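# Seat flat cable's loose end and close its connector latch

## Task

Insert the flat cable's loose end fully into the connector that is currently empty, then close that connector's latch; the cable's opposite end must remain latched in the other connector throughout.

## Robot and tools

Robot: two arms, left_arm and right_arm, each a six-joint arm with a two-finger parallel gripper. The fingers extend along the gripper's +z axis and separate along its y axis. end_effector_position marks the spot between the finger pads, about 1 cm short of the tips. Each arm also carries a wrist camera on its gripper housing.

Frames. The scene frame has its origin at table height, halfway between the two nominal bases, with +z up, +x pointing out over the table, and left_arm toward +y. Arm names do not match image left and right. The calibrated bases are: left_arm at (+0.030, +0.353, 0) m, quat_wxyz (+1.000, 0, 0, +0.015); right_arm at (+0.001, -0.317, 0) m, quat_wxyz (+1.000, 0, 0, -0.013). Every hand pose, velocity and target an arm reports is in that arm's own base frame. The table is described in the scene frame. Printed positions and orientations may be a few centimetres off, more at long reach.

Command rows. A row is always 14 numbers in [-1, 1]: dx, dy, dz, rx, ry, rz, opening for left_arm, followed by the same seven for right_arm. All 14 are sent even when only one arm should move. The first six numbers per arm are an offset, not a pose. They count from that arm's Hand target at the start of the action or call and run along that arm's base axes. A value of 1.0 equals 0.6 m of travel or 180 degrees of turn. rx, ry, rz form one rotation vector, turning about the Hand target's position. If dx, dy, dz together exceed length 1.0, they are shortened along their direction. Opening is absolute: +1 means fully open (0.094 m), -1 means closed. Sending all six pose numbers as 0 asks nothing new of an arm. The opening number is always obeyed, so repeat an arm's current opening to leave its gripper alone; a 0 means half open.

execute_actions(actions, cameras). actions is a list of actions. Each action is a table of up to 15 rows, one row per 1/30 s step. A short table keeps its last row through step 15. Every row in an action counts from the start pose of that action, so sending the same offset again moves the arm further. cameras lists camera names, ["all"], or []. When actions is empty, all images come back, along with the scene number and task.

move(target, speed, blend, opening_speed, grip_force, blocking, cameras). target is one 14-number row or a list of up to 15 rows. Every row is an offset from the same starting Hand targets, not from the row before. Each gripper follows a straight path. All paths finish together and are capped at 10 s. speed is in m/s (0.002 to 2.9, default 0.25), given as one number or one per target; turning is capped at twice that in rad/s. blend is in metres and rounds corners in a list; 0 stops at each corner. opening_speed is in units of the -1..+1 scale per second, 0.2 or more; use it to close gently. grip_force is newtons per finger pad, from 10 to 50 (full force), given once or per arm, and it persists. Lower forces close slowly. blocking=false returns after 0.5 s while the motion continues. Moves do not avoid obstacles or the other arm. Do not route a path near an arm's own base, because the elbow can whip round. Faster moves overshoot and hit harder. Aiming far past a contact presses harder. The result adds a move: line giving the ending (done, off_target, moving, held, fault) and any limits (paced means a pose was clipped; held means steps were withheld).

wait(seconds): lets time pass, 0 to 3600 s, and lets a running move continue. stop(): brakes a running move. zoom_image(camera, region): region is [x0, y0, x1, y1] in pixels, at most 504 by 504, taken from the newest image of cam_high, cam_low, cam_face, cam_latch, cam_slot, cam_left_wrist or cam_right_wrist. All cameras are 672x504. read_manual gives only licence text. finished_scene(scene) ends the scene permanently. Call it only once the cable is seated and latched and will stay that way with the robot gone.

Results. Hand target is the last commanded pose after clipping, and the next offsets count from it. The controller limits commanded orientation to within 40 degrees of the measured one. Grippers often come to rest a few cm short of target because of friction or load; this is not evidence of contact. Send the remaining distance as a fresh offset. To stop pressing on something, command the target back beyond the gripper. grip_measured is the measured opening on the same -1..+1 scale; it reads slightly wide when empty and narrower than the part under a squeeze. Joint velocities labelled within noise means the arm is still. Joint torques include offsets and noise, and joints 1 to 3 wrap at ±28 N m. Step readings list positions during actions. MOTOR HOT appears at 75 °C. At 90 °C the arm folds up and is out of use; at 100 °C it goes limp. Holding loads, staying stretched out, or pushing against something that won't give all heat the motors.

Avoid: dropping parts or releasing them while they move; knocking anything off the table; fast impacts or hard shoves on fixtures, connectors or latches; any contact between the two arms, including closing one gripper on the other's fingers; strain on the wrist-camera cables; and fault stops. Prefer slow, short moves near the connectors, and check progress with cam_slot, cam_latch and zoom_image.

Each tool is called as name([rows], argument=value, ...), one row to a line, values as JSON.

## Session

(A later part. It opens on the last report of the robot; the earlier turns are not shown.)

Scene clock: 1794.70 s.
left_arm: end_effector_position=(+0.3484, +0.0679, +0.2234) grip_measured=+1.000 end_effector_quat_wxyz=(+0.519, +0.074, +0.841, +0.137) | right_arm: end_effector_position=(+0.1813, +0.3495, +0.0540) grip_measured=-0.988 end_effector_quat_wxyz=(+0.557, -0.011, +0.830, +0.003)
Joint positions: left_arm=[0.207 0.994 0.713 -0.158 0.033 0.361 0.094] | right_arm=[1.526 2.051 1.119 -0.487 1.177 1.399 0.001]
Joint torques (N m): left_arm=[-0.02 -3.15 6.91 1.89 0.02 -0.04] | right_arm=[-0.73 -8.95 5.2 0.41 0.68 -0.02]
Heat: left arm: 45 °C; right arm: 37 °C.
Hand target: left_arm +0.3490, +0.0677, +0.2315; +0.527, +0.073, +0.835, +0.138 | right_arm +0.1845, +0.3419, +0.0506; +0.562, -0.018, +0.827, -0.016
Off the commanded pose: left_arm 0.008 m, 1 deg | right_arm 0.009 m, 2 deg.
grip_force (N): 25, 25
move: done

move(target=[0,0,0,0,0,0,1, 0,0.0077,0,0.0112,0,0,-1], speed=0.03)

wait(seconds=0.1, cameras=["cam_latch", "cam_slot"])

zoom_image(camera="cam_latch", region=[340, 230, 390, 290])

zoom_image(camera="cam_slot", region=[330, 220, 480, 345])

Scene clock: 1805.50 s.
left_arm: end_effector_position=(+0.3484, +0.0679, +0.2234) grip_measured=+1.000 end_effector_quat_wxyz=(+0.519, +0.074, +0.841, +0.137) | right_arm: end_effector_position=(+0.1813, +0.3502, +0.0541) grip_measured=-0.988 end_effector_quat_wxyz=(+0.557, -0.009, +0.830, +0.005)
Joint positions: left_arm=[0.207 0.994 0.713 -0.158 0.033 0.361 0.094] | right_arm=[1.526 2.051 1.119 -0.482 1.177 1.399 0.001]
Joint torques (N m): left_arm=[-0.02 -3.17 6.93 1.9 0.02 -0.04] | right_arm=[-0.76 -8.81 5.19 0.74 0.65 0]
Heat: left arm: 45 °C; right arm: 37 °C.
Hand target: left_arm +0.3490, +0.0677, +0.2315; +0.527, +0.073, +0.835, +0.138 | right_arm +0.1845, +0.3466, +0.0506; +0.562, -0.008, +0.827, -0.002
Off the commanded pose: left_arm 0.008 m, 1 deg | right_arm 0.006 m, 1 deg.
grip_force (N): 25, 25
move: done

Scene clock: 1805.60 s.
left_arm: end_effector_position=(+0.3484, +0.0679, +0.2234) grip_measured=+1.000 end_effector_quat_wxyz=(+0.519, +0.074, +0.841, +0.137) | right_arm: end_effector_position=(+0.1813, +0.3502, +0.0541) grip_measured=-0.988 end_effector_quat_wxyz=(+0.557, -0.009, +0.830, +0.005)
Joint positions: left_arm=[0.207 0.994 0.713 -0.158 0.033 0.361 0.094] | right_arm=[1.526 2.051 1.119 -0.481 1.177 1.399 0.001]
Joint torques (N m): left_arm=[-0.01 -3.17 6.93 1.89 0.01 -0.04] | right_arm=[-0.46 -8.75 5.24 0.71 0.67 0.03]
Heat: left arm: 45 °C; right arm: 37 °C.
Hand target: left_arm +0.3490, +0.0677, +0.2315; +0.527, +0.073, +0.835, +0.138 | right_arm +0.1845, +0.3465, +0.0506; +0.562, -0.008, +0.827, -0.002
Tool commands: left_gripper/opening=+1.0 right_gripper/opening=-1.0
Off the commanded pose: left_arm 0.008 m, 1 deg | right_arm 0.006 m, 1 deg.
grip_force (N): 25, 25
wait: 0.10 s; no rest

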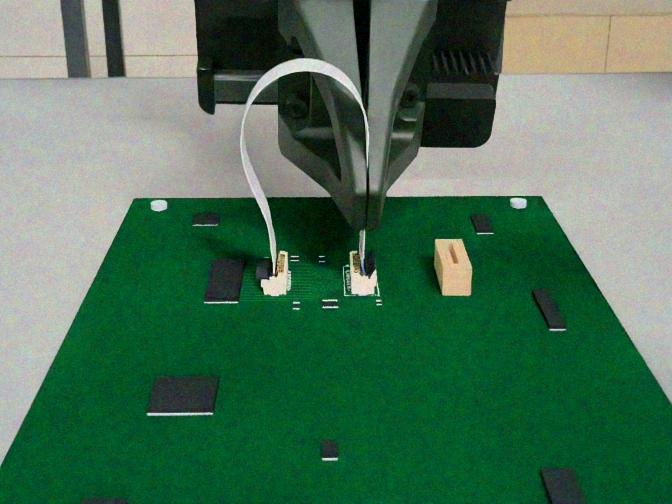

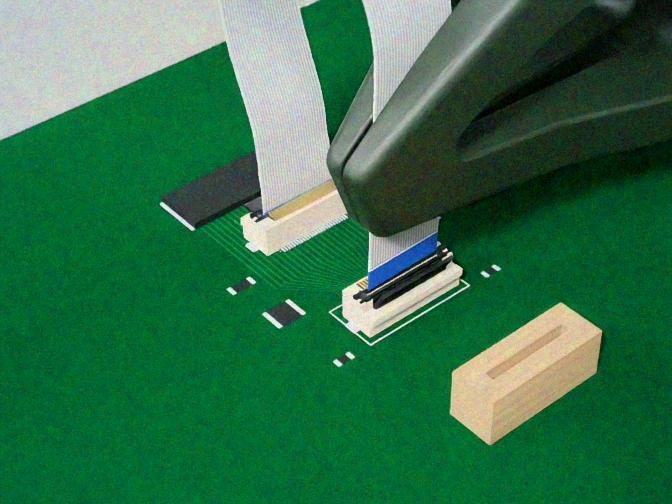

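Scaled by 8.400 from the camera's image (finer frame: 960x720).

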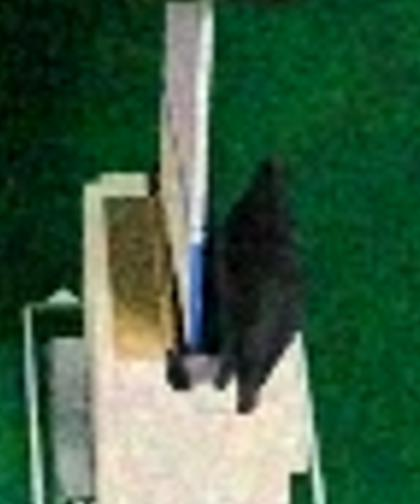

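Scaled by 3.360 from the camera's image (finer frame: 960x720).

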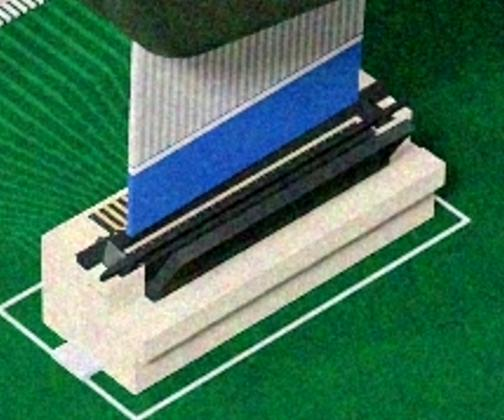

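move(target=[0,0,0,0,0,0,1, 0,0.0004,-0.0045,-0.001,0,0,-1], speed=0.02)

wait(seconds=0.1, cameras=["cam_latch", "cam_slot", "cam_face"])

zoom_image(camera="cam_latch", region=[340, 230, 390, 290])

zoom_image(camera="cam_slot", region=[330, 220, 480, 345])

zoom_image(camera="cam_face", region=[220, 140, 330, 222])

Scene clock: 1815.27 s.
left_arm: end_effector_position=(+0.3484, +0.0679, +0.2234) grip_measured=+1.000 end_effector_quat_wxyz=(+0.519, +0.074, +0.841, +0.137) | right_arm: end_effector_position=(+0.1813, +0.3509, +0.0542) grip_measured=-0.988 end_effector_quat_wxyz=(+0.557, -0.008, +0.830, +0.007)
Joint positions: left_arm=[0.207 0.994 0.713 -0.158 0.033 0.361 0.094] | right_arm=[1.526 2.051 1.119 -0.476 1.177 1.399 0.001]
Joint torques (N m): left_arm=[-0.01 -3.17 6.91 1.89 0.02 -0.04] | right_arm=[-0.64 -8.14 5.14 0.74 0.65 -0.01]
Heat: left arm: 45 °C; right arm: 36 °C.
Hand target: left_arm +0.3490, +0.0677, +0.2315; +0.527, +0.073, +0.835, +0.138 | right_arm +0.1845, +0.3468, +0.0479; +0.562, -0.009, +0.827, -0.003
Off the commanded pose: left_arm 0.008 m, 1 deg | right_arm 0.008 m, 1 deg.
grip_force (N): 25, 25
move: done

Scene clock: 1815.37 s.
left_arm: end_effector_position=(+0.3484, +0.0679, +0.2234) grip_measured=+1.000 end_effector_quat_wxyz=(+0.519, +0.074, +0.841, +0.137) | right_arm: end_effector_position=(+0.1813, +0.3509, +0.0542) grip_measured=-0.988 end_effector_quat_wxyz=(+0.557, -0.008, +0.830, +0.007)
Joint positions: left_arm=[0.207 0.994 0.713 -0.158 0.033 0.361 0.094] | right_arm=[1.526 2.051 1.119 -0.476 1.177 1.399 0.001]
Joint torques (N m): left_arm=[-0.01 -3.17 6.94 1.9 0.02 -0.04] | right_arm=[-0.61 -8.1 5.03 0.73 0.64 -0.01]
Heat: left arm: 45 °C; right arm: 36 °C.
Hand target: left_arm +0.3490, +0.0677, +0.2315; +0.527, +0.073, +0.835, +0.138 | right_arm +0.1845, +0.3468, +0.0479; +0.562, -0.009, +0.827, -0.003
Tool commands: left_gripper/opening=+1.0 right_gripper/opening=-1.0
Off the commanded pose: left_arm 0.008 m, 1 deg | right_arm 0.008 m, 1 deg.
grip_force (N): 25, 25
wait: 0.10 s; no rest
Images, in order (width x height): cam_face 672x504, cam_latch 672x504, cam_slot 672x504.

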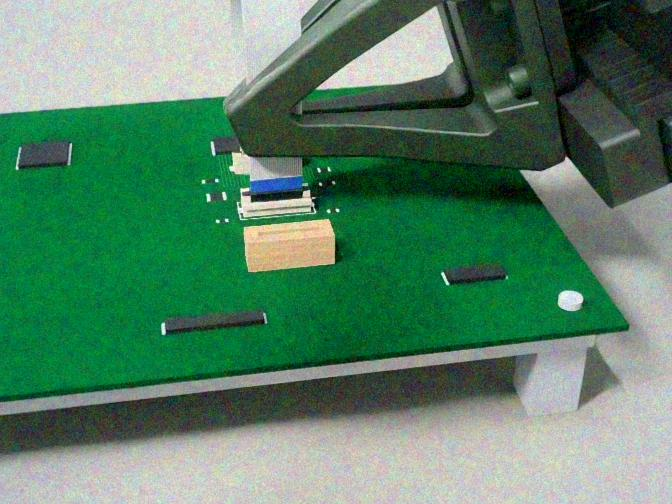

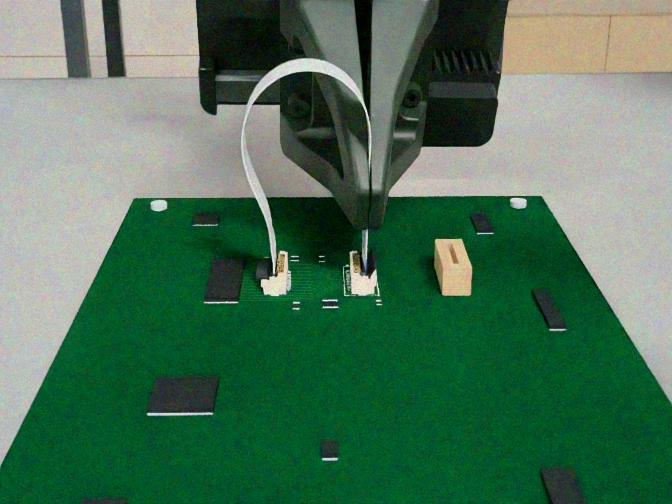

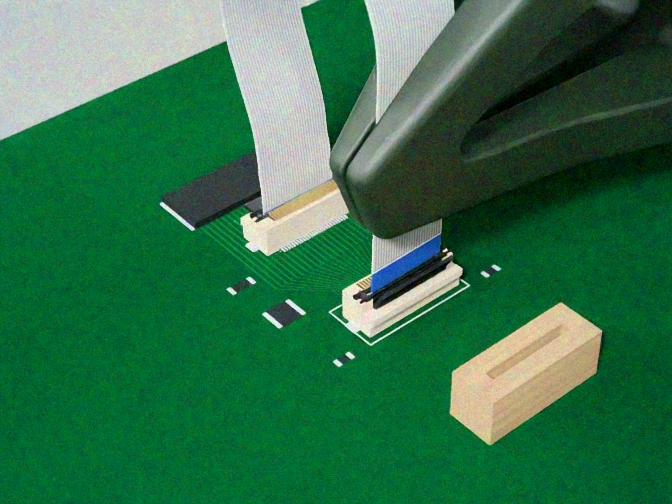

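Scaled by 8.400 from the camera's image (finer frame: 960x720).

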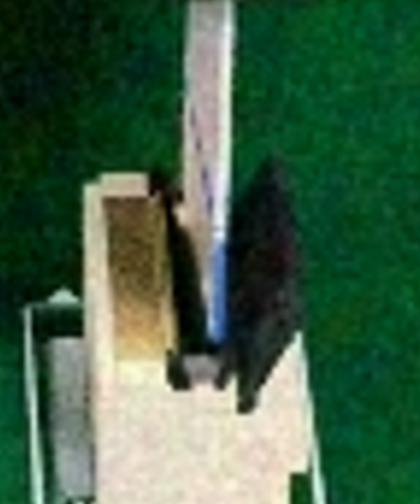

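Scaled by 3.360 from the camera's image (finer frame: 960x720).

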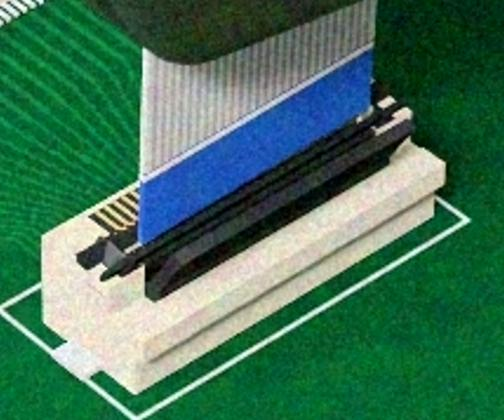

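Scaled by 4.582 from the camera's image (finer frame: 960x720).

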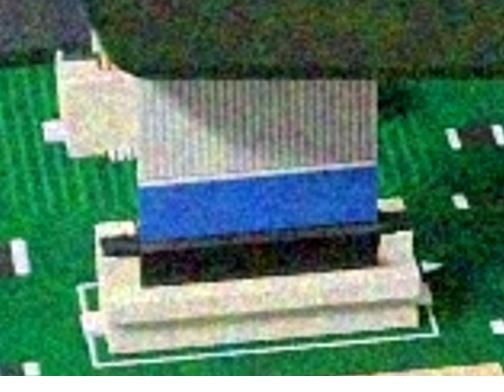

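move(target=[0,0,0,0,0,0,1, 0,-0.0080,-0.0045,-0.0135,0,0,-1], speed=0.02)

wait(seconds=0.1, cameras=["cam_latch", "cam_slot", "cam_face"])

zoom_image(camera="cam_latch", region=[340, 230, 390, 290])

zoom_image(camera="cam_slot", region=[330, 220, 480, 345])

zoom_image(camera="cam_face", region=[220, 140, 330, 222])

Scene clock: 1829.07 s.
left_arm: end_effector_position=(+0.3484, +0.0679, +0.2234) grip_measured=+1.000 end_effector_quat_wxyz=(+0.519, +0.074, +0.841, +0.137) | right_arm: end_effector_position=(+0.1813, +0.3502, +0.0524) grip_measured=-0.988 end_effector_quat_wxyz=(+0.557, -0.010, +0.830, +0.004)
Joint positions: left_arm=[0.207 0.994 0.713 -0.158 0.033 0.361 0.094] | right_arm=[1.526 2.056 1.119 -0.479 1.177 1.398 0.001]
Joint torques (N m): left_arm=[-0.01 -3.17 6.95 1.89 0.03 -0.04] | right_arm=[-0.64 -7.87 5.27 0.42 0.66 -0.04]
Heat: left arm: 45 °C; right arm: 36 °C.
Hand target: left_arm +0.3490, +0.0677, +0.2315; +0.527, +0.073, +0.835, +0.138 | right_arm +0.1845, +0.3420, +0.0451; +0.562, -0.021, +0.827, -0.021
Off the commanded pose: left_arm 0.008 m, 1 deg | right_arm 0.011 m, 3 deg.
grip_force (N): 25, 25
move: off_target (right_arm)

Scene clock: 1829.17 s.
left_arm: end_effector_position=(+0.3484, +0.0679, +0.2234) grip_measured=+1.000 end_effector_quat_wxyz=(+0.519, +0.074, +0.841, +0.137) | right_arm: end_effector_position=(+0.1813, +0.3502, +0.0524) grip_measured=-0.988 end_effector_quat_wxyz=(+0.557, -0.010, +0.830, +0.004)
Joint positions: left_arm=[0.207 0.994 0.713 -0.158 0.033 0.361 0.094] | right_arm=[1.526 2.056 1.119 -0.479 1.177 1.398 0.001]
Joint torques (N m): left_arm=[-0.02 -3.17 6.93 1.89 0.01 -0.04] | right_arm=[-0.65 -8.14 5.15 0.39 0.66 -0.05]
Heat: left arm: 45 °C; right arm: 36 °C.
Hand target: left_arm +0.3490, +0.0677, +0.2315; +0.527, +0.073, +0.835, +0.138 | right_arm +0.1845, +0.3420, +0.0451; +0.562, -0.021, +0.827, -0.021
Tool commands: left_gripper/opening=+1.0 right_gripper/opening=-1.0
Off the commanded pose: left_arm 0.008 m, 1 deg | right_arm 0.011 m, 3 deg.
grip_force (N): 25, 25
wait: 0.10 s; no rest
Images, in order (width x height): cam_face 672x504, cam_latch 672x504, cam_slot 672x504.

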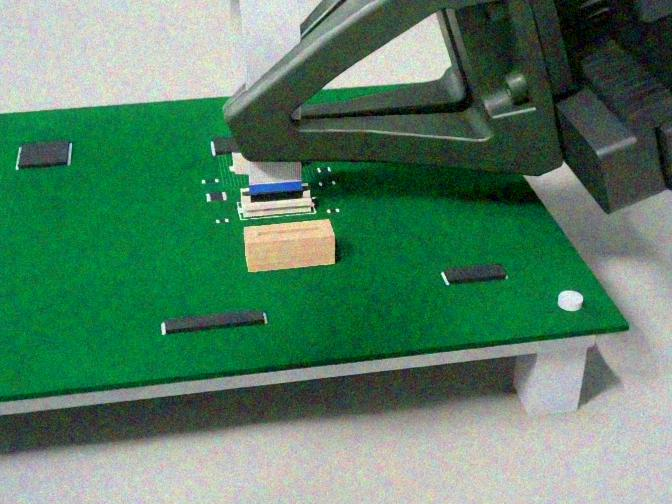

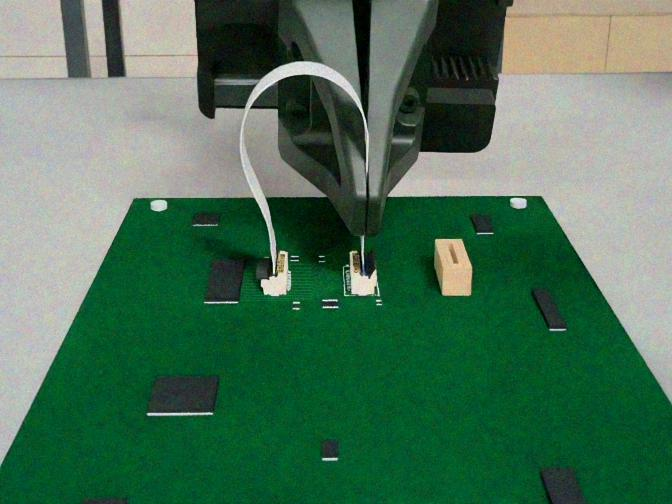

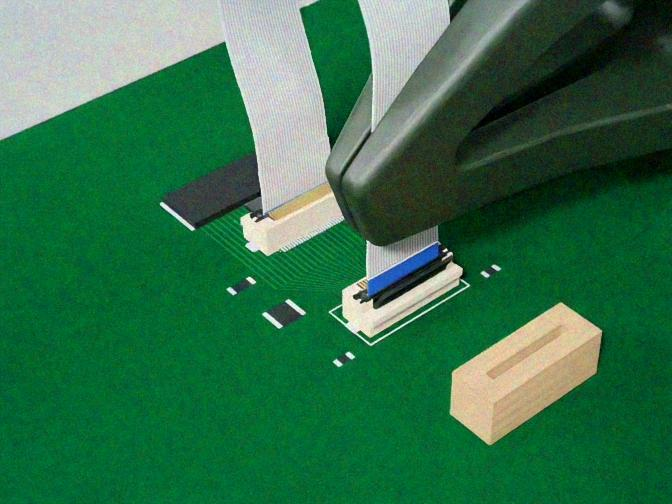

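Scaled by 8.400 from the camera's image (finer frame: 960x720).

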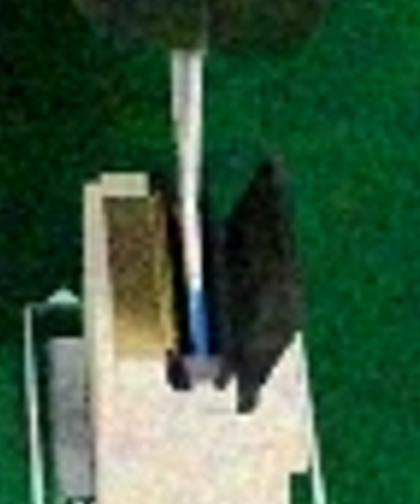

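Scaled by 3.360 from the camera's image (finer frame: 960x720).

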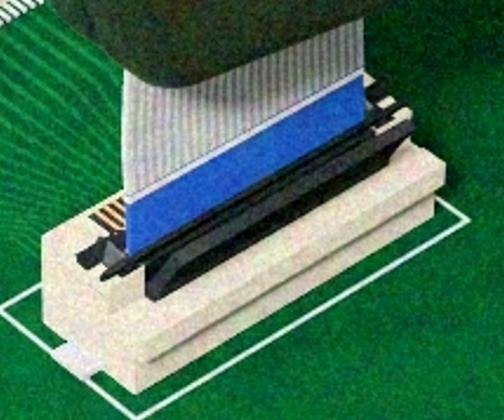

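Scaled by 4.582 from the camera's image (finer frame: 960x720).

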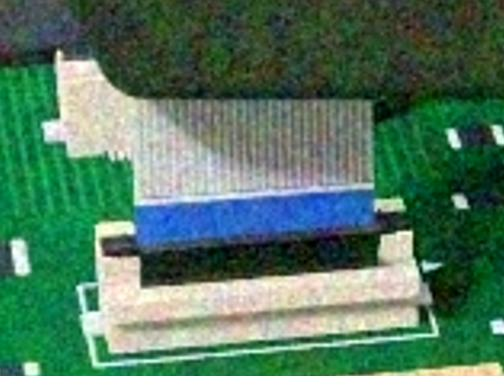

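move(target=[0,0,0,0,0,0,1, 0,0.0074,-0.005,0.0084,0,0,-1], speed=0.02)

wait(seconds=0.1, cameras=["cam_latch", "cam_slot", "cam_face"])

zoom_image(camera="cam_latch", region=[340, 230, 390, 290])

zoom_image(camera="cam_slot", region=[330, 220, 480, 345])

zoom_image(camera="cam_face", region=[220, 140, 330, 222])

Scene clock: 1844.40 s.
left_arm: end_effector_position=(+0.3484, +0.0679, +0.2234) grip_measured=+1.000 end_effector_quat_wxyz=(+0.519, +0.074, +0.841, +0.137) | right_arm: end_effector_position=(+0.1815, +0.3504, +0.0496) grip_measured=-0.988 end_effector_quat_wxyz=(+0.558, -0.011, +0.830, +0.002)
Joint positions: left_arm=[0.207 0.994 0.713 -0.158 0.033 0.361 0.094] | right_arm=[1.526 2.066 1.119 -0.473 1.179 1.398 0.001]
Joint torques (N m): left_arm=[0.01 -3.15 6.93 1.89 0.02 -0.04] | right_arm=[-0.7 -7.71 5.45 0.68 0.59 0.02]
Heat: left arm: 45 °C; right arm: 36 °C.
Hand target: left_arm +0.3490, +0.0677, +0.2315; +0.527, +0.073, +0.835, +0.138 | right_arm +0.1845, +0.3464, +0.0421; +0.562, -0.014, +0.827, -0.010
Off the commanded pose: left_arm 0.008 m, 1 deg | right_arm 0.009 m, 2 deg.
grip_force (N): 25, 25
move: done

Scene clock: 1844.50 s.
left_arm: end_effector_position=(+0.3484, +0.0679, +0.2234) grip_measured=+1.000 end_effector_quat_wxyz=(+0.519, +0.074, +0.841, +0.137) | right_arm: end_effector_position=(+0.1815, +0.3504, +0.0496) grip_measured=-0.988 end_effector_quat_wxyz=(+0.558, -0.011, +0.830, +0.003)
Joint positions: left_arm=[0.207 0.994 0.713 -0.158 0.033 0.361 0.094] | right_arm=[1.526 2.066 1.119 -0.472 1.179 1.398 0.001]
Joint torques (N m): left_arm=[-0.02 -3.15 6.93 1.9 0.01 -0.04] | right_arm=[-0.59 -7.86 5.34 0.7 0.66 0.04]
Heat: left arm: 45 °C; right arm: 36 °C.
Hand target: left_arm +0.3490, +0.0677, +0.2315; +0.527, +0.073, +0.835, +0.138 | right_arm +0.1845, +0.3464, +0.0421; +0.562, -0.014, +0.827, -0.010
Tool commands: left_gripper/opening=+1.0 right_gripper/opening=-1.0
Off the commanded pose: left_arm 0.008 m, 1 deg | right_arm 0.009 m, 2 deg.
grip_force (N): 25, 25
wait: 0.10 s; no rest
Images, in order (width x height): cam_face 672x504, cam_latch 672x504, cam_slot 672x504.

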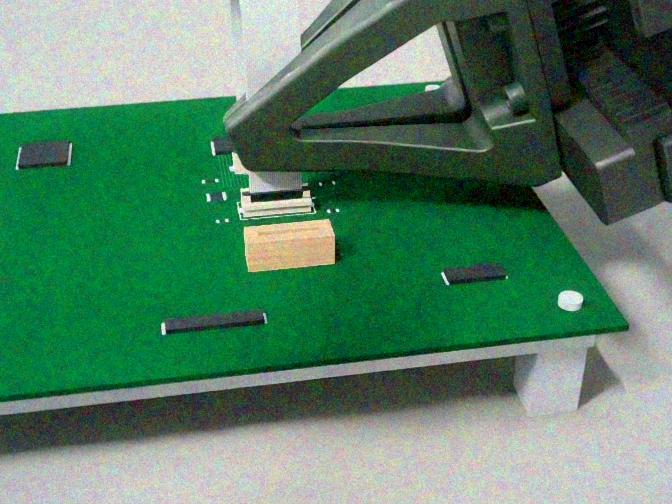

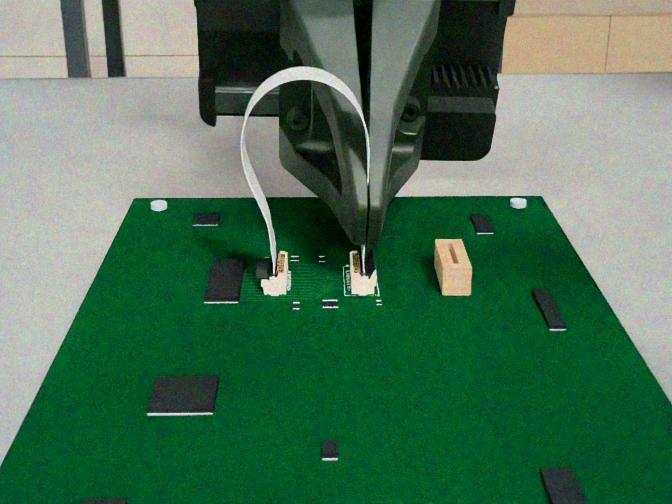

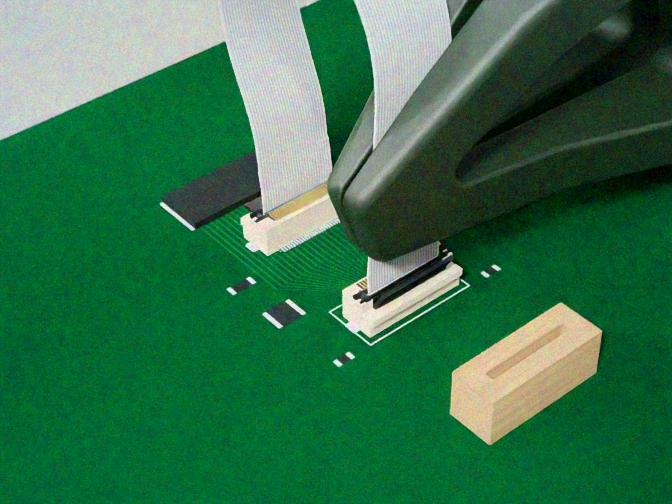

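Scaled by 8.400 from the camera's image (finer frame: 960x720).

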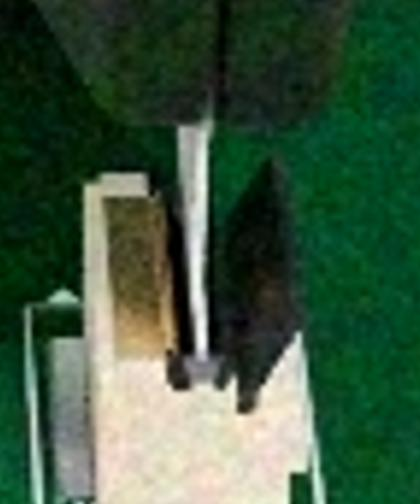

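Scaled by 3.360 from the camera's image (finer frame: 960x720).

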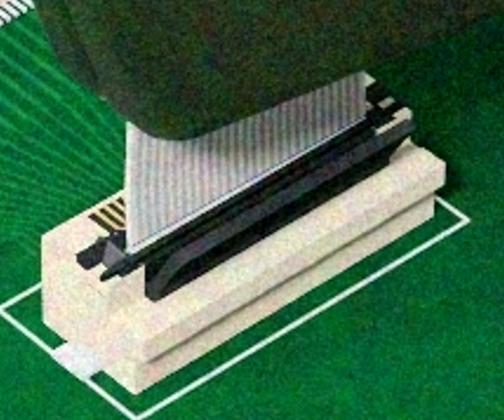

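Scaled by 4.582 from the camera's image (finer frame: 960x720).

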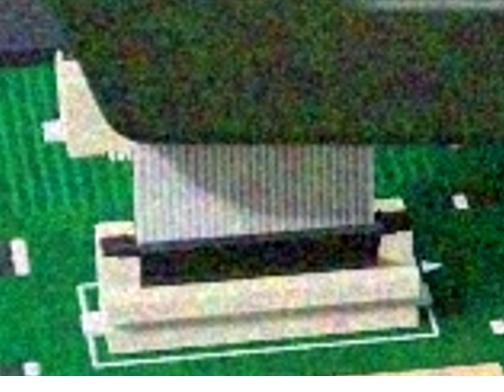

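move(target=[0,0,0,0,0,0,1, 0,0.0015,-0.0025,0.0006,0,0,-1], speed=0.02)

wait(seconds=0.1, cameras=["cam_latch", "cam_slot", "cam_face"])

zoom_image(camera="cam_latch", region=[340, 230, 390, 290])

zoom_image(camera="cam_slot", region=[330, 220, 480, 345])

zoom_image(camera="cam_face", region=[220, 140, 330, 222])

Scene clock: 1855.43 s.
left_arm: end_effector_position=(+0.3484, +0.0679, +0.2234) grip_measured=+1.000 end_effector_quat_wxyz=(+0.519, +0.074, +0.841, +0.137) | right_arm: end_effector_position=(+0.1817, +0.3505, +0.0496) grip_measured=-0.988 end_effector_quat_wxyz=(+0.559, -0.011, +0.829, +0.002)
Joint positions: left_arm=[0.207 0.994 0.713 -0.158 0.033 0.361 0.094] | right_arm=[1.526 2.068 1.119 -0.47 1.183 1.398 0.001]
Joint torques (N m): left_arm=[-0.01 -3.15 6.93 1.89 0.01 -0.04] | right_arm=[-0.51 -7.43 5.5 0.71 0.62 0]
Heat: left arm: 45 °C; right arm: 37 °C.
Hand target: left_arm +0.3490, +0.0677, +0.2315; +0.527, +0.073, +0.835, +0.138 | right_arm +0.1845, +0.3473, +0.0406; +0.562, -0.013, +0.827, -0.009
Off the commanded pose: left_arm 0.008 m, 1 deg | right_arm 0.010 m, 1 deg.
grip_force (N): 25, 25
move: done

Scene clock: 1855.53 s.
left_arm: end_effector_position=(+0.3484, +0.0679, +0.2234) grip_measured=+1.000 end_effector_quat_wxyz=(+0.519, +0.074, +0.841, +0.137) | right_arm: end_effector_position=(+0.1817, +0.3505, +0.0496) grip_measured=-0.988 end_effector_quat_wxyz=(+0.559, -0.011, +0.829, +0.002)
Joint positions: left_arm=[0.207 0.994 0.713 -0.158 0.033 0.361 0.094] | right_arm=[1.526 2.068 1.119 -0.47 1.183 1.398 0.001]
Joint torques (N m): left_arm=[-0.02 -3.15 6.94 1.9 0.02 -0.04] | right_arm=[-0.55 -7.39 5.55 0.72 0.58 0.04]
Heat: left arm: 45 °C; right arm: 37 °C.
Hand target: left_arm +0.3490, +0.0677, +0.2315; +0.527, +0.073, +0.835, +0.138 | right_arm +0.1845, +0.3473, +0.0406; +0.562, -0.013, +0.827, -0.009
Tool commands: left_gripper/opening=+1.0 right_gripper/opening=-1.0
Off the commanded pose: left_arm 0.008 m, 1 deg | right_arm 0.010 m, 1 deg.
grip_force (N): 25, 25
wait: 0.10 s; no rest
Images, in order (width x height): cam_face 672x504, cam_latch 672x504, cam_slot 672x504.

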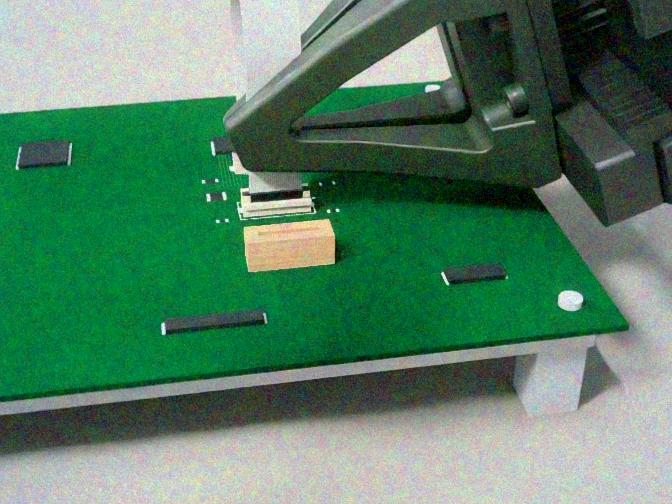

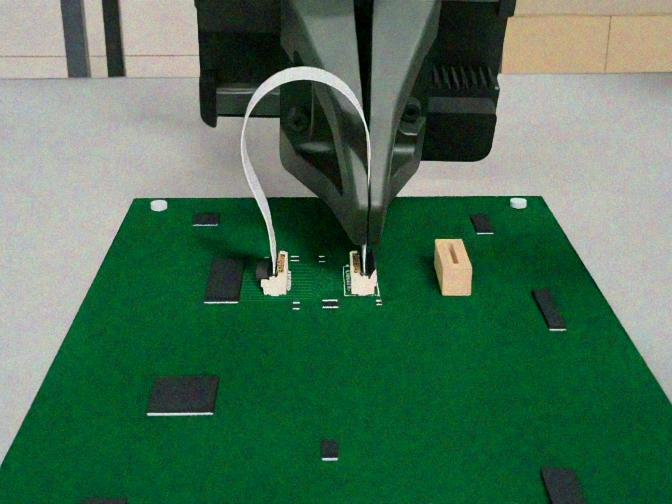

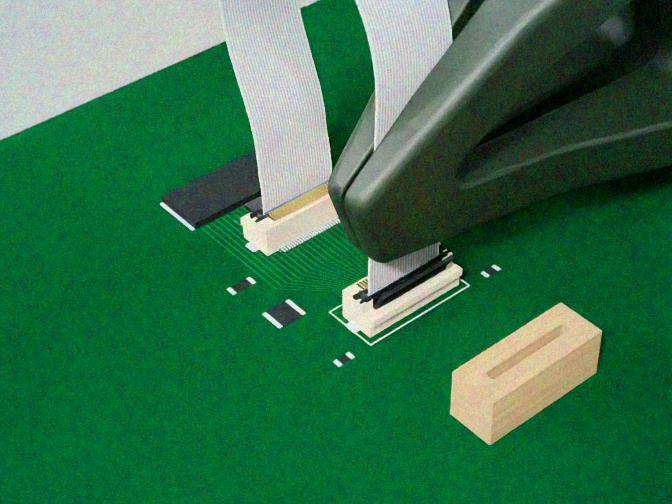

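Scaled by 8.400 from the camera's image (finer frame: 960x720).

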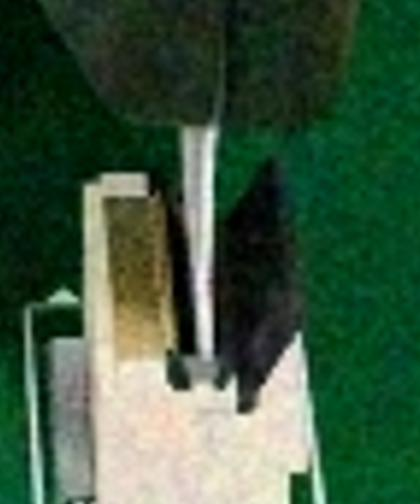

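Scaled by 3.360 from the camera's image (finer frame: 960x720).

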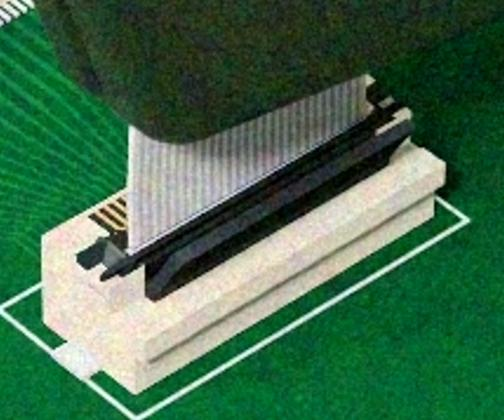

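Scaled by 4.582 from the camera's image (finer frame: 960x720).

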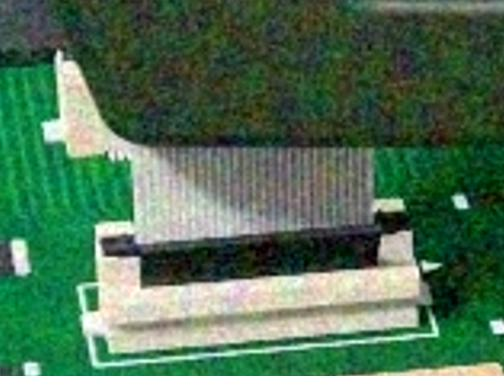

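move(target=[0,0,0,0,0,0,1, 0,0,0,0,0,0,-0.94], opening_speed=0.2)

wait(seconds=0.1, cameras=["cam_latch", "cam_slot", "cam_face"])

zoom_image(camera="cam_latch", region=[340, 230, 390, 290])

zoom_image(camera="cam_slot", region=[330, 220, 480, 345])

Scene clock: 1908.53 s.
left_arm: end_effector_position=(+0.3484, +0.0679, +0.2234) grip_measured=+1.000 end_effector_quat_wxyz=(+0.519, +0.074, +0.841, +0.137) | right_arm: end_effector_position=(+0.1816, +0.3502, +0.0468) grip_measured=-0.942 end_effector_quat_wxyz=(+0.559, -0.013, +0.829, +0.000)
Joint positions: left_arm=[0.207 0.994 0.713 -0.158 0.033 0.361 0.094] | right_arm=[1.526 2.076 1.119 -0.469 1.181 1.398 0.003]
Joint torques (N m): left_arm=[-0.01 -3.17 6.93 1.89 0.02 -0.04] | right_arm=[-0.64 -8.18 5.49 0.7 0.55 0.03]
Heat: left arm: 45 °C; right arm: 36 °C.
Hand target: left_arm +0.3490, +0.0677, +0.2315; +0.527, +0.073, +0.835, +0.138 | right_arm +0.1845, +0.3473, +0.0405; +0.562, -0.013, +0.827, -0.009
Off the commanded pose: left_arm 0.008 m, 1 deg | right_arm 0.007 m, 1 deg.
grip_force (N): 25, 25
move: done

Scene clock: 1908.63 s.
left_arm: end_effector_position=(+0.3484, +0.0679, +0.2234) grip_measured=+1.000 end_effector_quat_wxyz=(+0.519, +0.074, +0.841, +0.137) | right_arm: end_effector_position=(+0.1816, +0.3502, +0.0468) grip_measured=-0.942 end_effector_quat_wxyz=(+0.559, -0.013, +0.829, +0.000)
Joint positions: left_arm=[0.207 0.994 0.713 -0.158 0.033 0.361 0.094] | right_arm=[1.526 2.076 1.119 -0.469 1.181 1.398 0.003]
Joint torques (N m): left_arm=[-0.01 -3.15 6.93 1.89 0.01 -0.04] | right_arm=[-0.53 -8.01 5.52 0.69 0.59 0.02]
Heat: left arm: 45 °C; right arm: 36 °C.
Hand target: left_arm +0.3490, +0.0677, +0.2315; +0.527, +0.073, +0.835, +0.138 | right_arm +0.1845, +0.3473, +0.0405; +0.562, -0.013, +0.827, -0.009
Tool commands: left_gripper/opening=+1.0 right_gripper/opening=-0.94
Off the commanded pose: left_arm 0.008 m, 1 deg | right_arm 0.007 m, 1 deg.
grip_force (N): 25, 25
wait: 0.10 s; no rest
Images, in order (width x height): cam_face 672x504, cam_latch 672x504, cam_slot 672x504.

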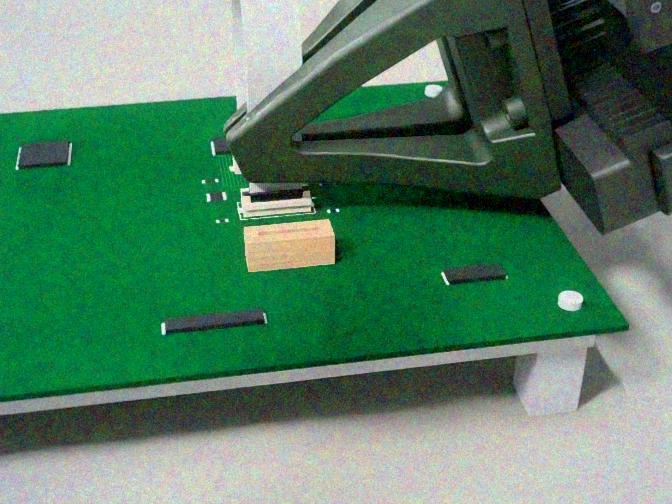

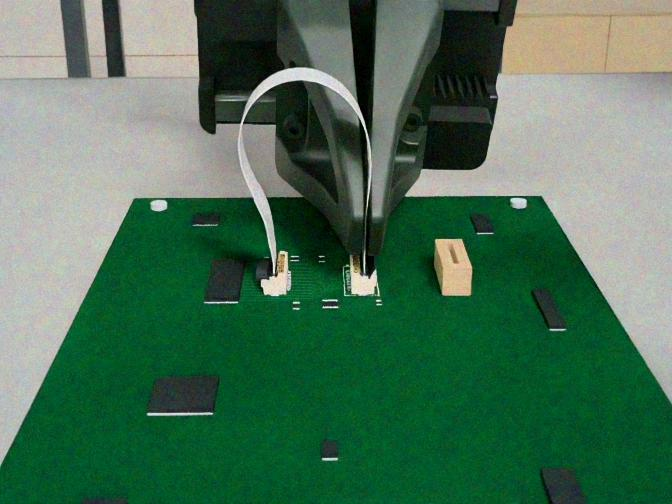

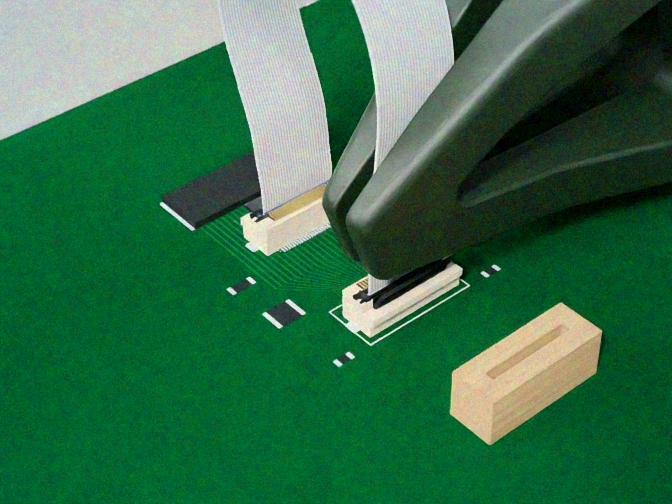

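Scaled by 8.400 from the camera's image (finer frame: 960x720).

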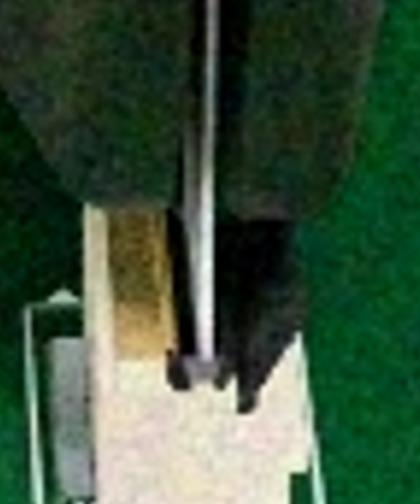

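Scaled by 3.360 from the camera's image (finer frame: 960x720).

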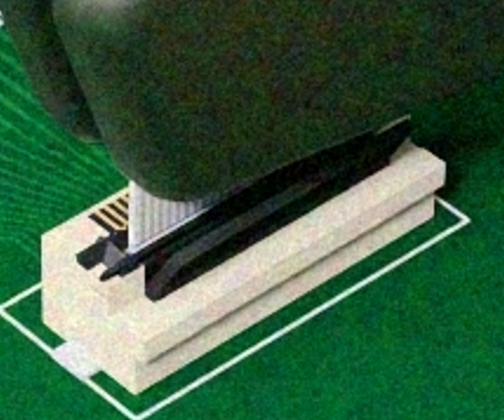

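move(target=[0,0,0,0,0,0,1, 0,0.0006,-0.005,-0.002,0,0,-0.91], opening_speed=0.2, speed=0.02)

wait(seconds=0.1, cameras=["cam_latch", "cam_slot", "cam_face"])

zoom_image(camera="cam_latch", region=[340, 230, 390, 290])

zoom_image(camera="cam_slot", region=[330, 220, 480, 345])

Scene clock: 1932.43 s.
left_arm: end_effector_position=(+0.3484, +0.0679, +0.2234) grip_measured=+1.000 end_effector_quat_wxyz=(+0.519, +0.074, +0.841, +0.137) | right_arm: end_effector_position=(+0.1817, +0.3498, +0.0439) grip_measured=-0.912 end_effector_quat_wxyz=(+0.559, -0.014, +0.829, -0.003)
Joint positions: left_arm=[0.207 0.994 0.713 -0.158 0.033 0.361 0.094] | right_arm=[1.526 2.085 1.119 -0.466 1.182 1.398 0.004]
Joint torques (N m): left_arm=[-0.02 -3.15 6.94 1.89 0.02 -0.04] | right_arm=[-0.55 -8.08 5.74 0.69 0.6 0.05]
Heat: left arm: 45 °C; right arm: 37 °C.
Hand target: left_arm +0.3490, +0.0677, +0.2315; +0.527, +0.073, +0.835, +0.138 | right_arm +0.1845, +0.3477, +0.0376; +0.562, -0.015, +0.827, -0.011
Off the commanded pose: left_arm 0.008 m, 1 deg | right_arm 0.007 m, 1 deg.
grip_force (N): 25, 25
move: done

Scene clock: 1932.53 s.
left_arm: end_effector_position=(+0.3484, +0.0679, +0.2234) grip_measured=+1.000 end_effector_quat_wxyz=(+0.519, +0.074, +0.841, +0.137) | right_arm: end_effector_position=(+0.1817, +0.3498, +0.0439) grip_measured=-0.912 end_effector_quat_wxyz=(+0.559, -0.014, +0.829, -0.003)
Joint positions: left_arm=[0.207 0.994 0.713 -0.158 0.033 0.361 0.094] | right_arm=[1.526 2.085 1.119 -0.466 1.182 1.398 0.004]
Joint torques (N m): left_arm=[-0.02 -3.15 6.93 1.89 0.02 -0.04] | right_arm=[-0.46 -7.91 5.82 0.72 0.63 0.02]
Heat: left arm: 45 °C; right arm: 37 °C.
Hand target: left_arm +0.3490, +0.0677, +0.2315; +0.527, +0.073, +0.835, +0.138 | right_arm +0.1845, +0.3477, +0.0376; +0.562, -0.015, +0.827, -0.011
Tool commands: left_gripper/opening=+1.0 right_gripper/opening=-0.91
Off the commanded pose: left_arm 0.008 m, 1 deg | right_arm 0.007 m, 1 deg.
grip_force (N): 25, 25
wait: 0.10 s; no rest
Images, in order (width x height): cam_face 672x504, cam_latch 672x504, cam_slot 672x504.

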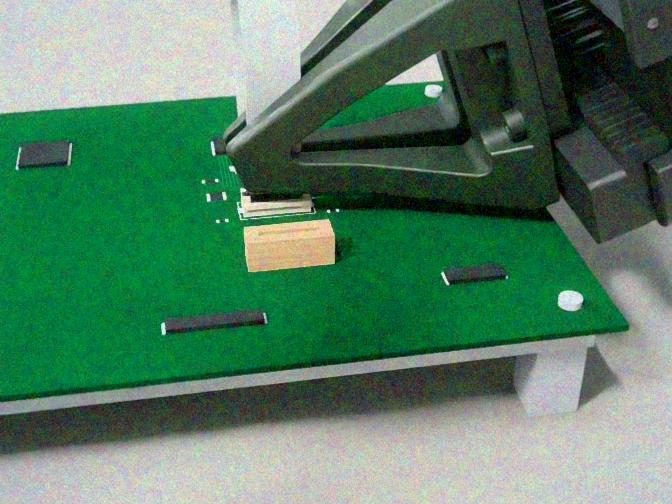

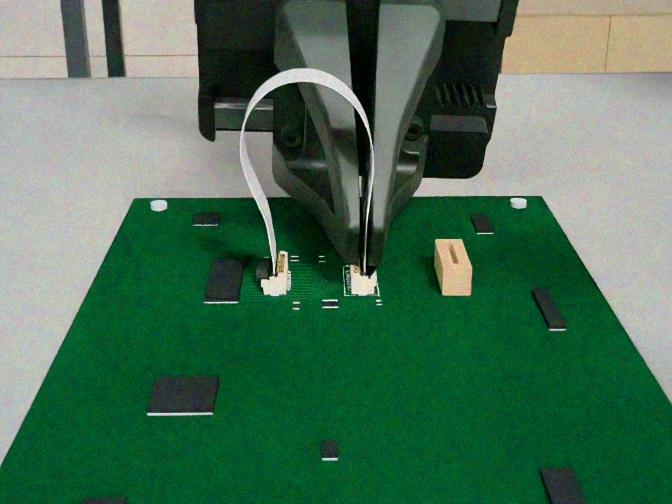

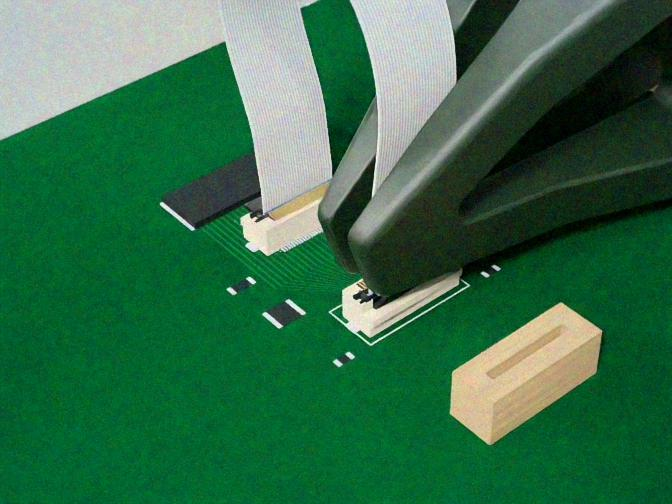

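Scaled by 8.400 from the camera's image (finer frame: 960x720).

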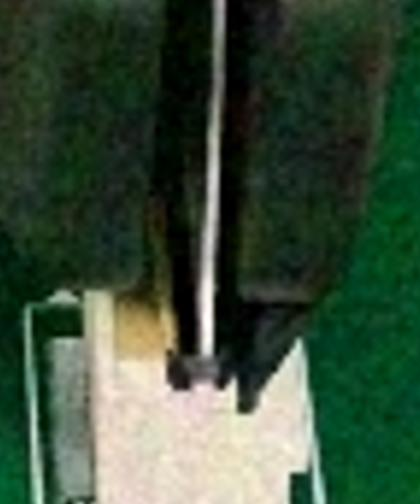

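Scaled by 3.360 from the camera's image (finer frame: 960x720).

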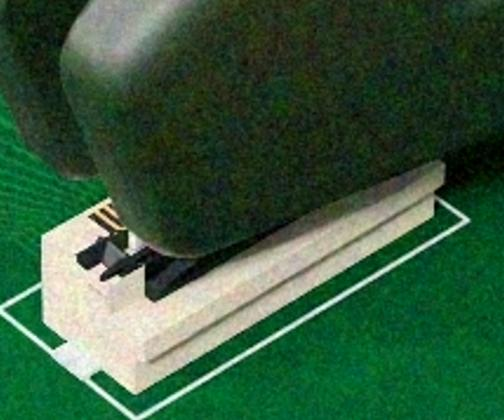

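move(target=[0,0,0,0,0,0,1, 0,0.0006,-0.004,-0.002,0,0,-0.91], speed=0.02)

wait(seconds=0.1, cameras=["cam_latch", "cam_slot", "cam_face"])

zoom_image(camera="cam_latch", region=[340, 230, 390, 290])

zoom_image(camera="cam_slot", region=[330, 220, 480, 345])

zoom_image(camera="cam_face", region=[220, 140, 330, 222])

Scene clock: 1944.97 s.
left_arm: end_effector_position=(+0.3484, +0.0679, +0.2234) grip_measured=+1.000 end_effector_quat_wxyz=(+0.519, +0.074, +0.841, +0.137) | right_arm: end_effector_position=(+0.1821, +0.3497, +0.0437) grip_measured=-0.912 end_effector_quat_wxyz=(+0.562, -0.014, +0.827, -0.004)
Joint positions: left_arm=[0.207 0.994 0.713 -0.158 0.033 0.361 0.094] | right_arm=[1.526 2.089 1.119 -0.463 1.189 1.398 0.004]
Joint torques (N m): left_arm=[-0.01 -3.17 6.91 1.89 0.02 -0.04] | right_arm=[-0.49 -7.64 6.04 0.63 0.54 0.02]
Heat: left arm: 45 °C; right arm: 36 °C.
Hand target: left_arm +0.3490, +0.0677, +0.2315; +0.527, +0.073, +0.835, +0.138 | right_arm +0.1845, +0.3480, +0.0353; +0.562, -0.017, +0.827, -0.014
Off the commanded pose: left_arm 0.008 m, 1 deg | right_arm 0.009 m, 1 deg.
grip_force (N): 25, 25
move: done

Scene clock: 1945.07 s.
left_arm: end_effector_position=(+0.3484, +0.0679, +0.2234) grip_measured=+1.000 end_effector_quat_wxyz=(+0.519, +0.074, +0.841, +0.137) | right_arm: end_effector_position=(+0.1821, +0.3497, +0.0437) grip_measured=-0.912 end_effector_quat_wxyz=(+0.562, -0.014, +0.827, -0.004)
Joint positions: left_arm=[0.207 0.994 0.713 -0.158 0.033 0.361 0.094] | right_arm=[1.526 2.089 1.119 -0.463 1.189 1.398 0.004]
Joint torques (N m): left_arm=[-0.01 -3.18 6.93 1.89 0.02 -0.04] | right_arm=[-0.55 -7.65 6.22 0.63 0.53 0.01]
Heat: left arm: 45 °C; right arm: 36 °C.
Hand target: left_arm +0.3490, +0.0677, +0.2315; +0.527, +0.073, +0.835, +0.138 | right_arm +0.1845, +0.3480, +0.0353; +0.562, -0.017, +0.827, -0.014
Tool commands: left_gripper/opening=+1.0 right_gripper/opening=-0.91
Off the commanded pose: left_arm 0.008 m, 1 deg | right_arm 0.009 m, 1 deg.
grip_force (N): 25, 25
wait: 0.10 s; no rest
Images, in order (width x height): cam_face 672x504, cam_latch 672x504, cam_slot 672x504.

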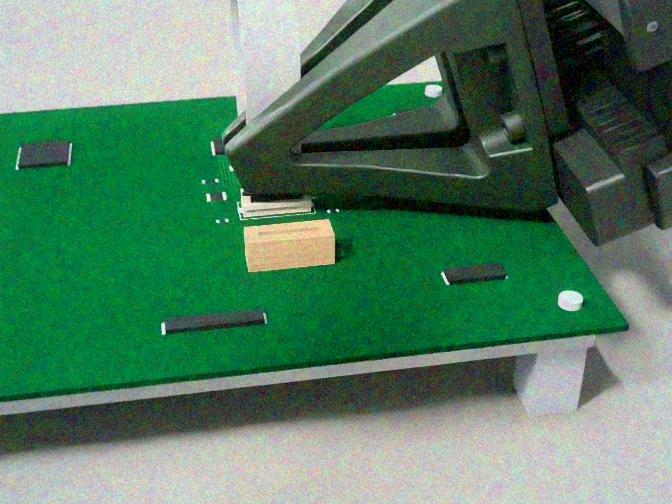

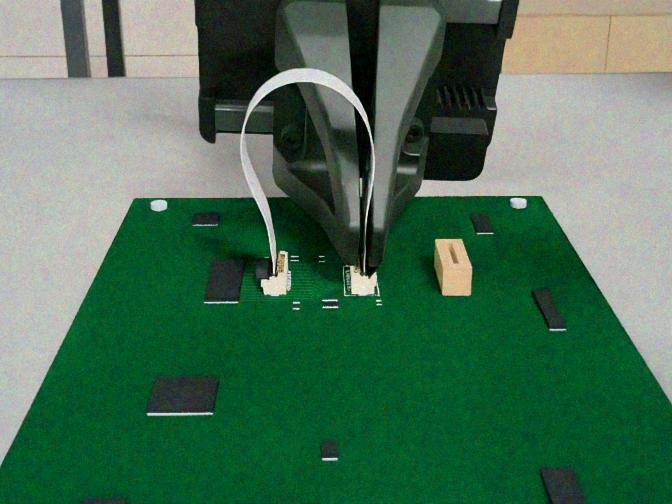

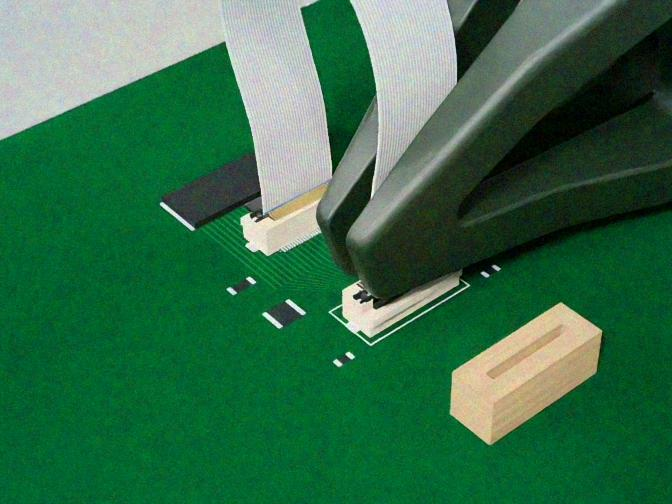

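Scaled by 8.400 from the camera's image (finer frame: 960x720).

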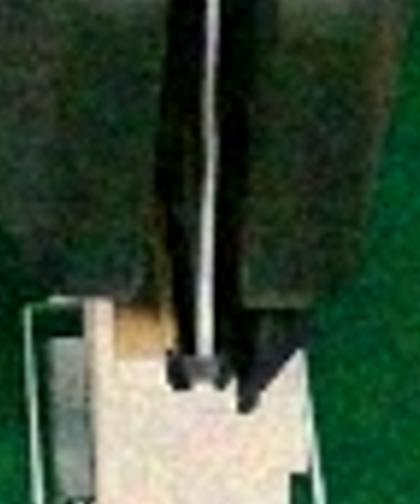

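Scaled by 3.360 from the camera's image (finer frame: 960x720).

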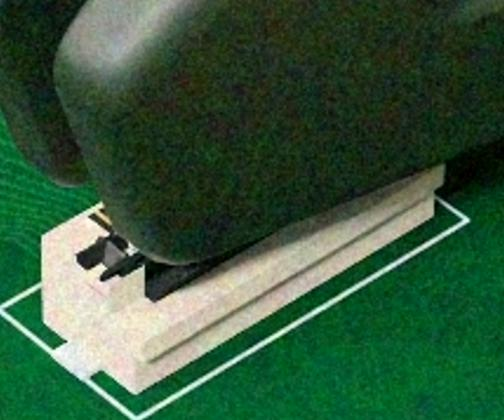

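Scaled by 4.582 from the camera's image (finer frame: 960x720).

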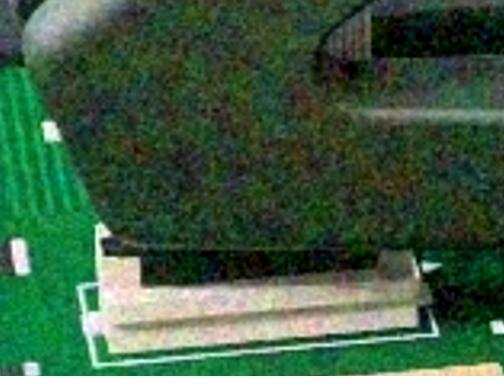

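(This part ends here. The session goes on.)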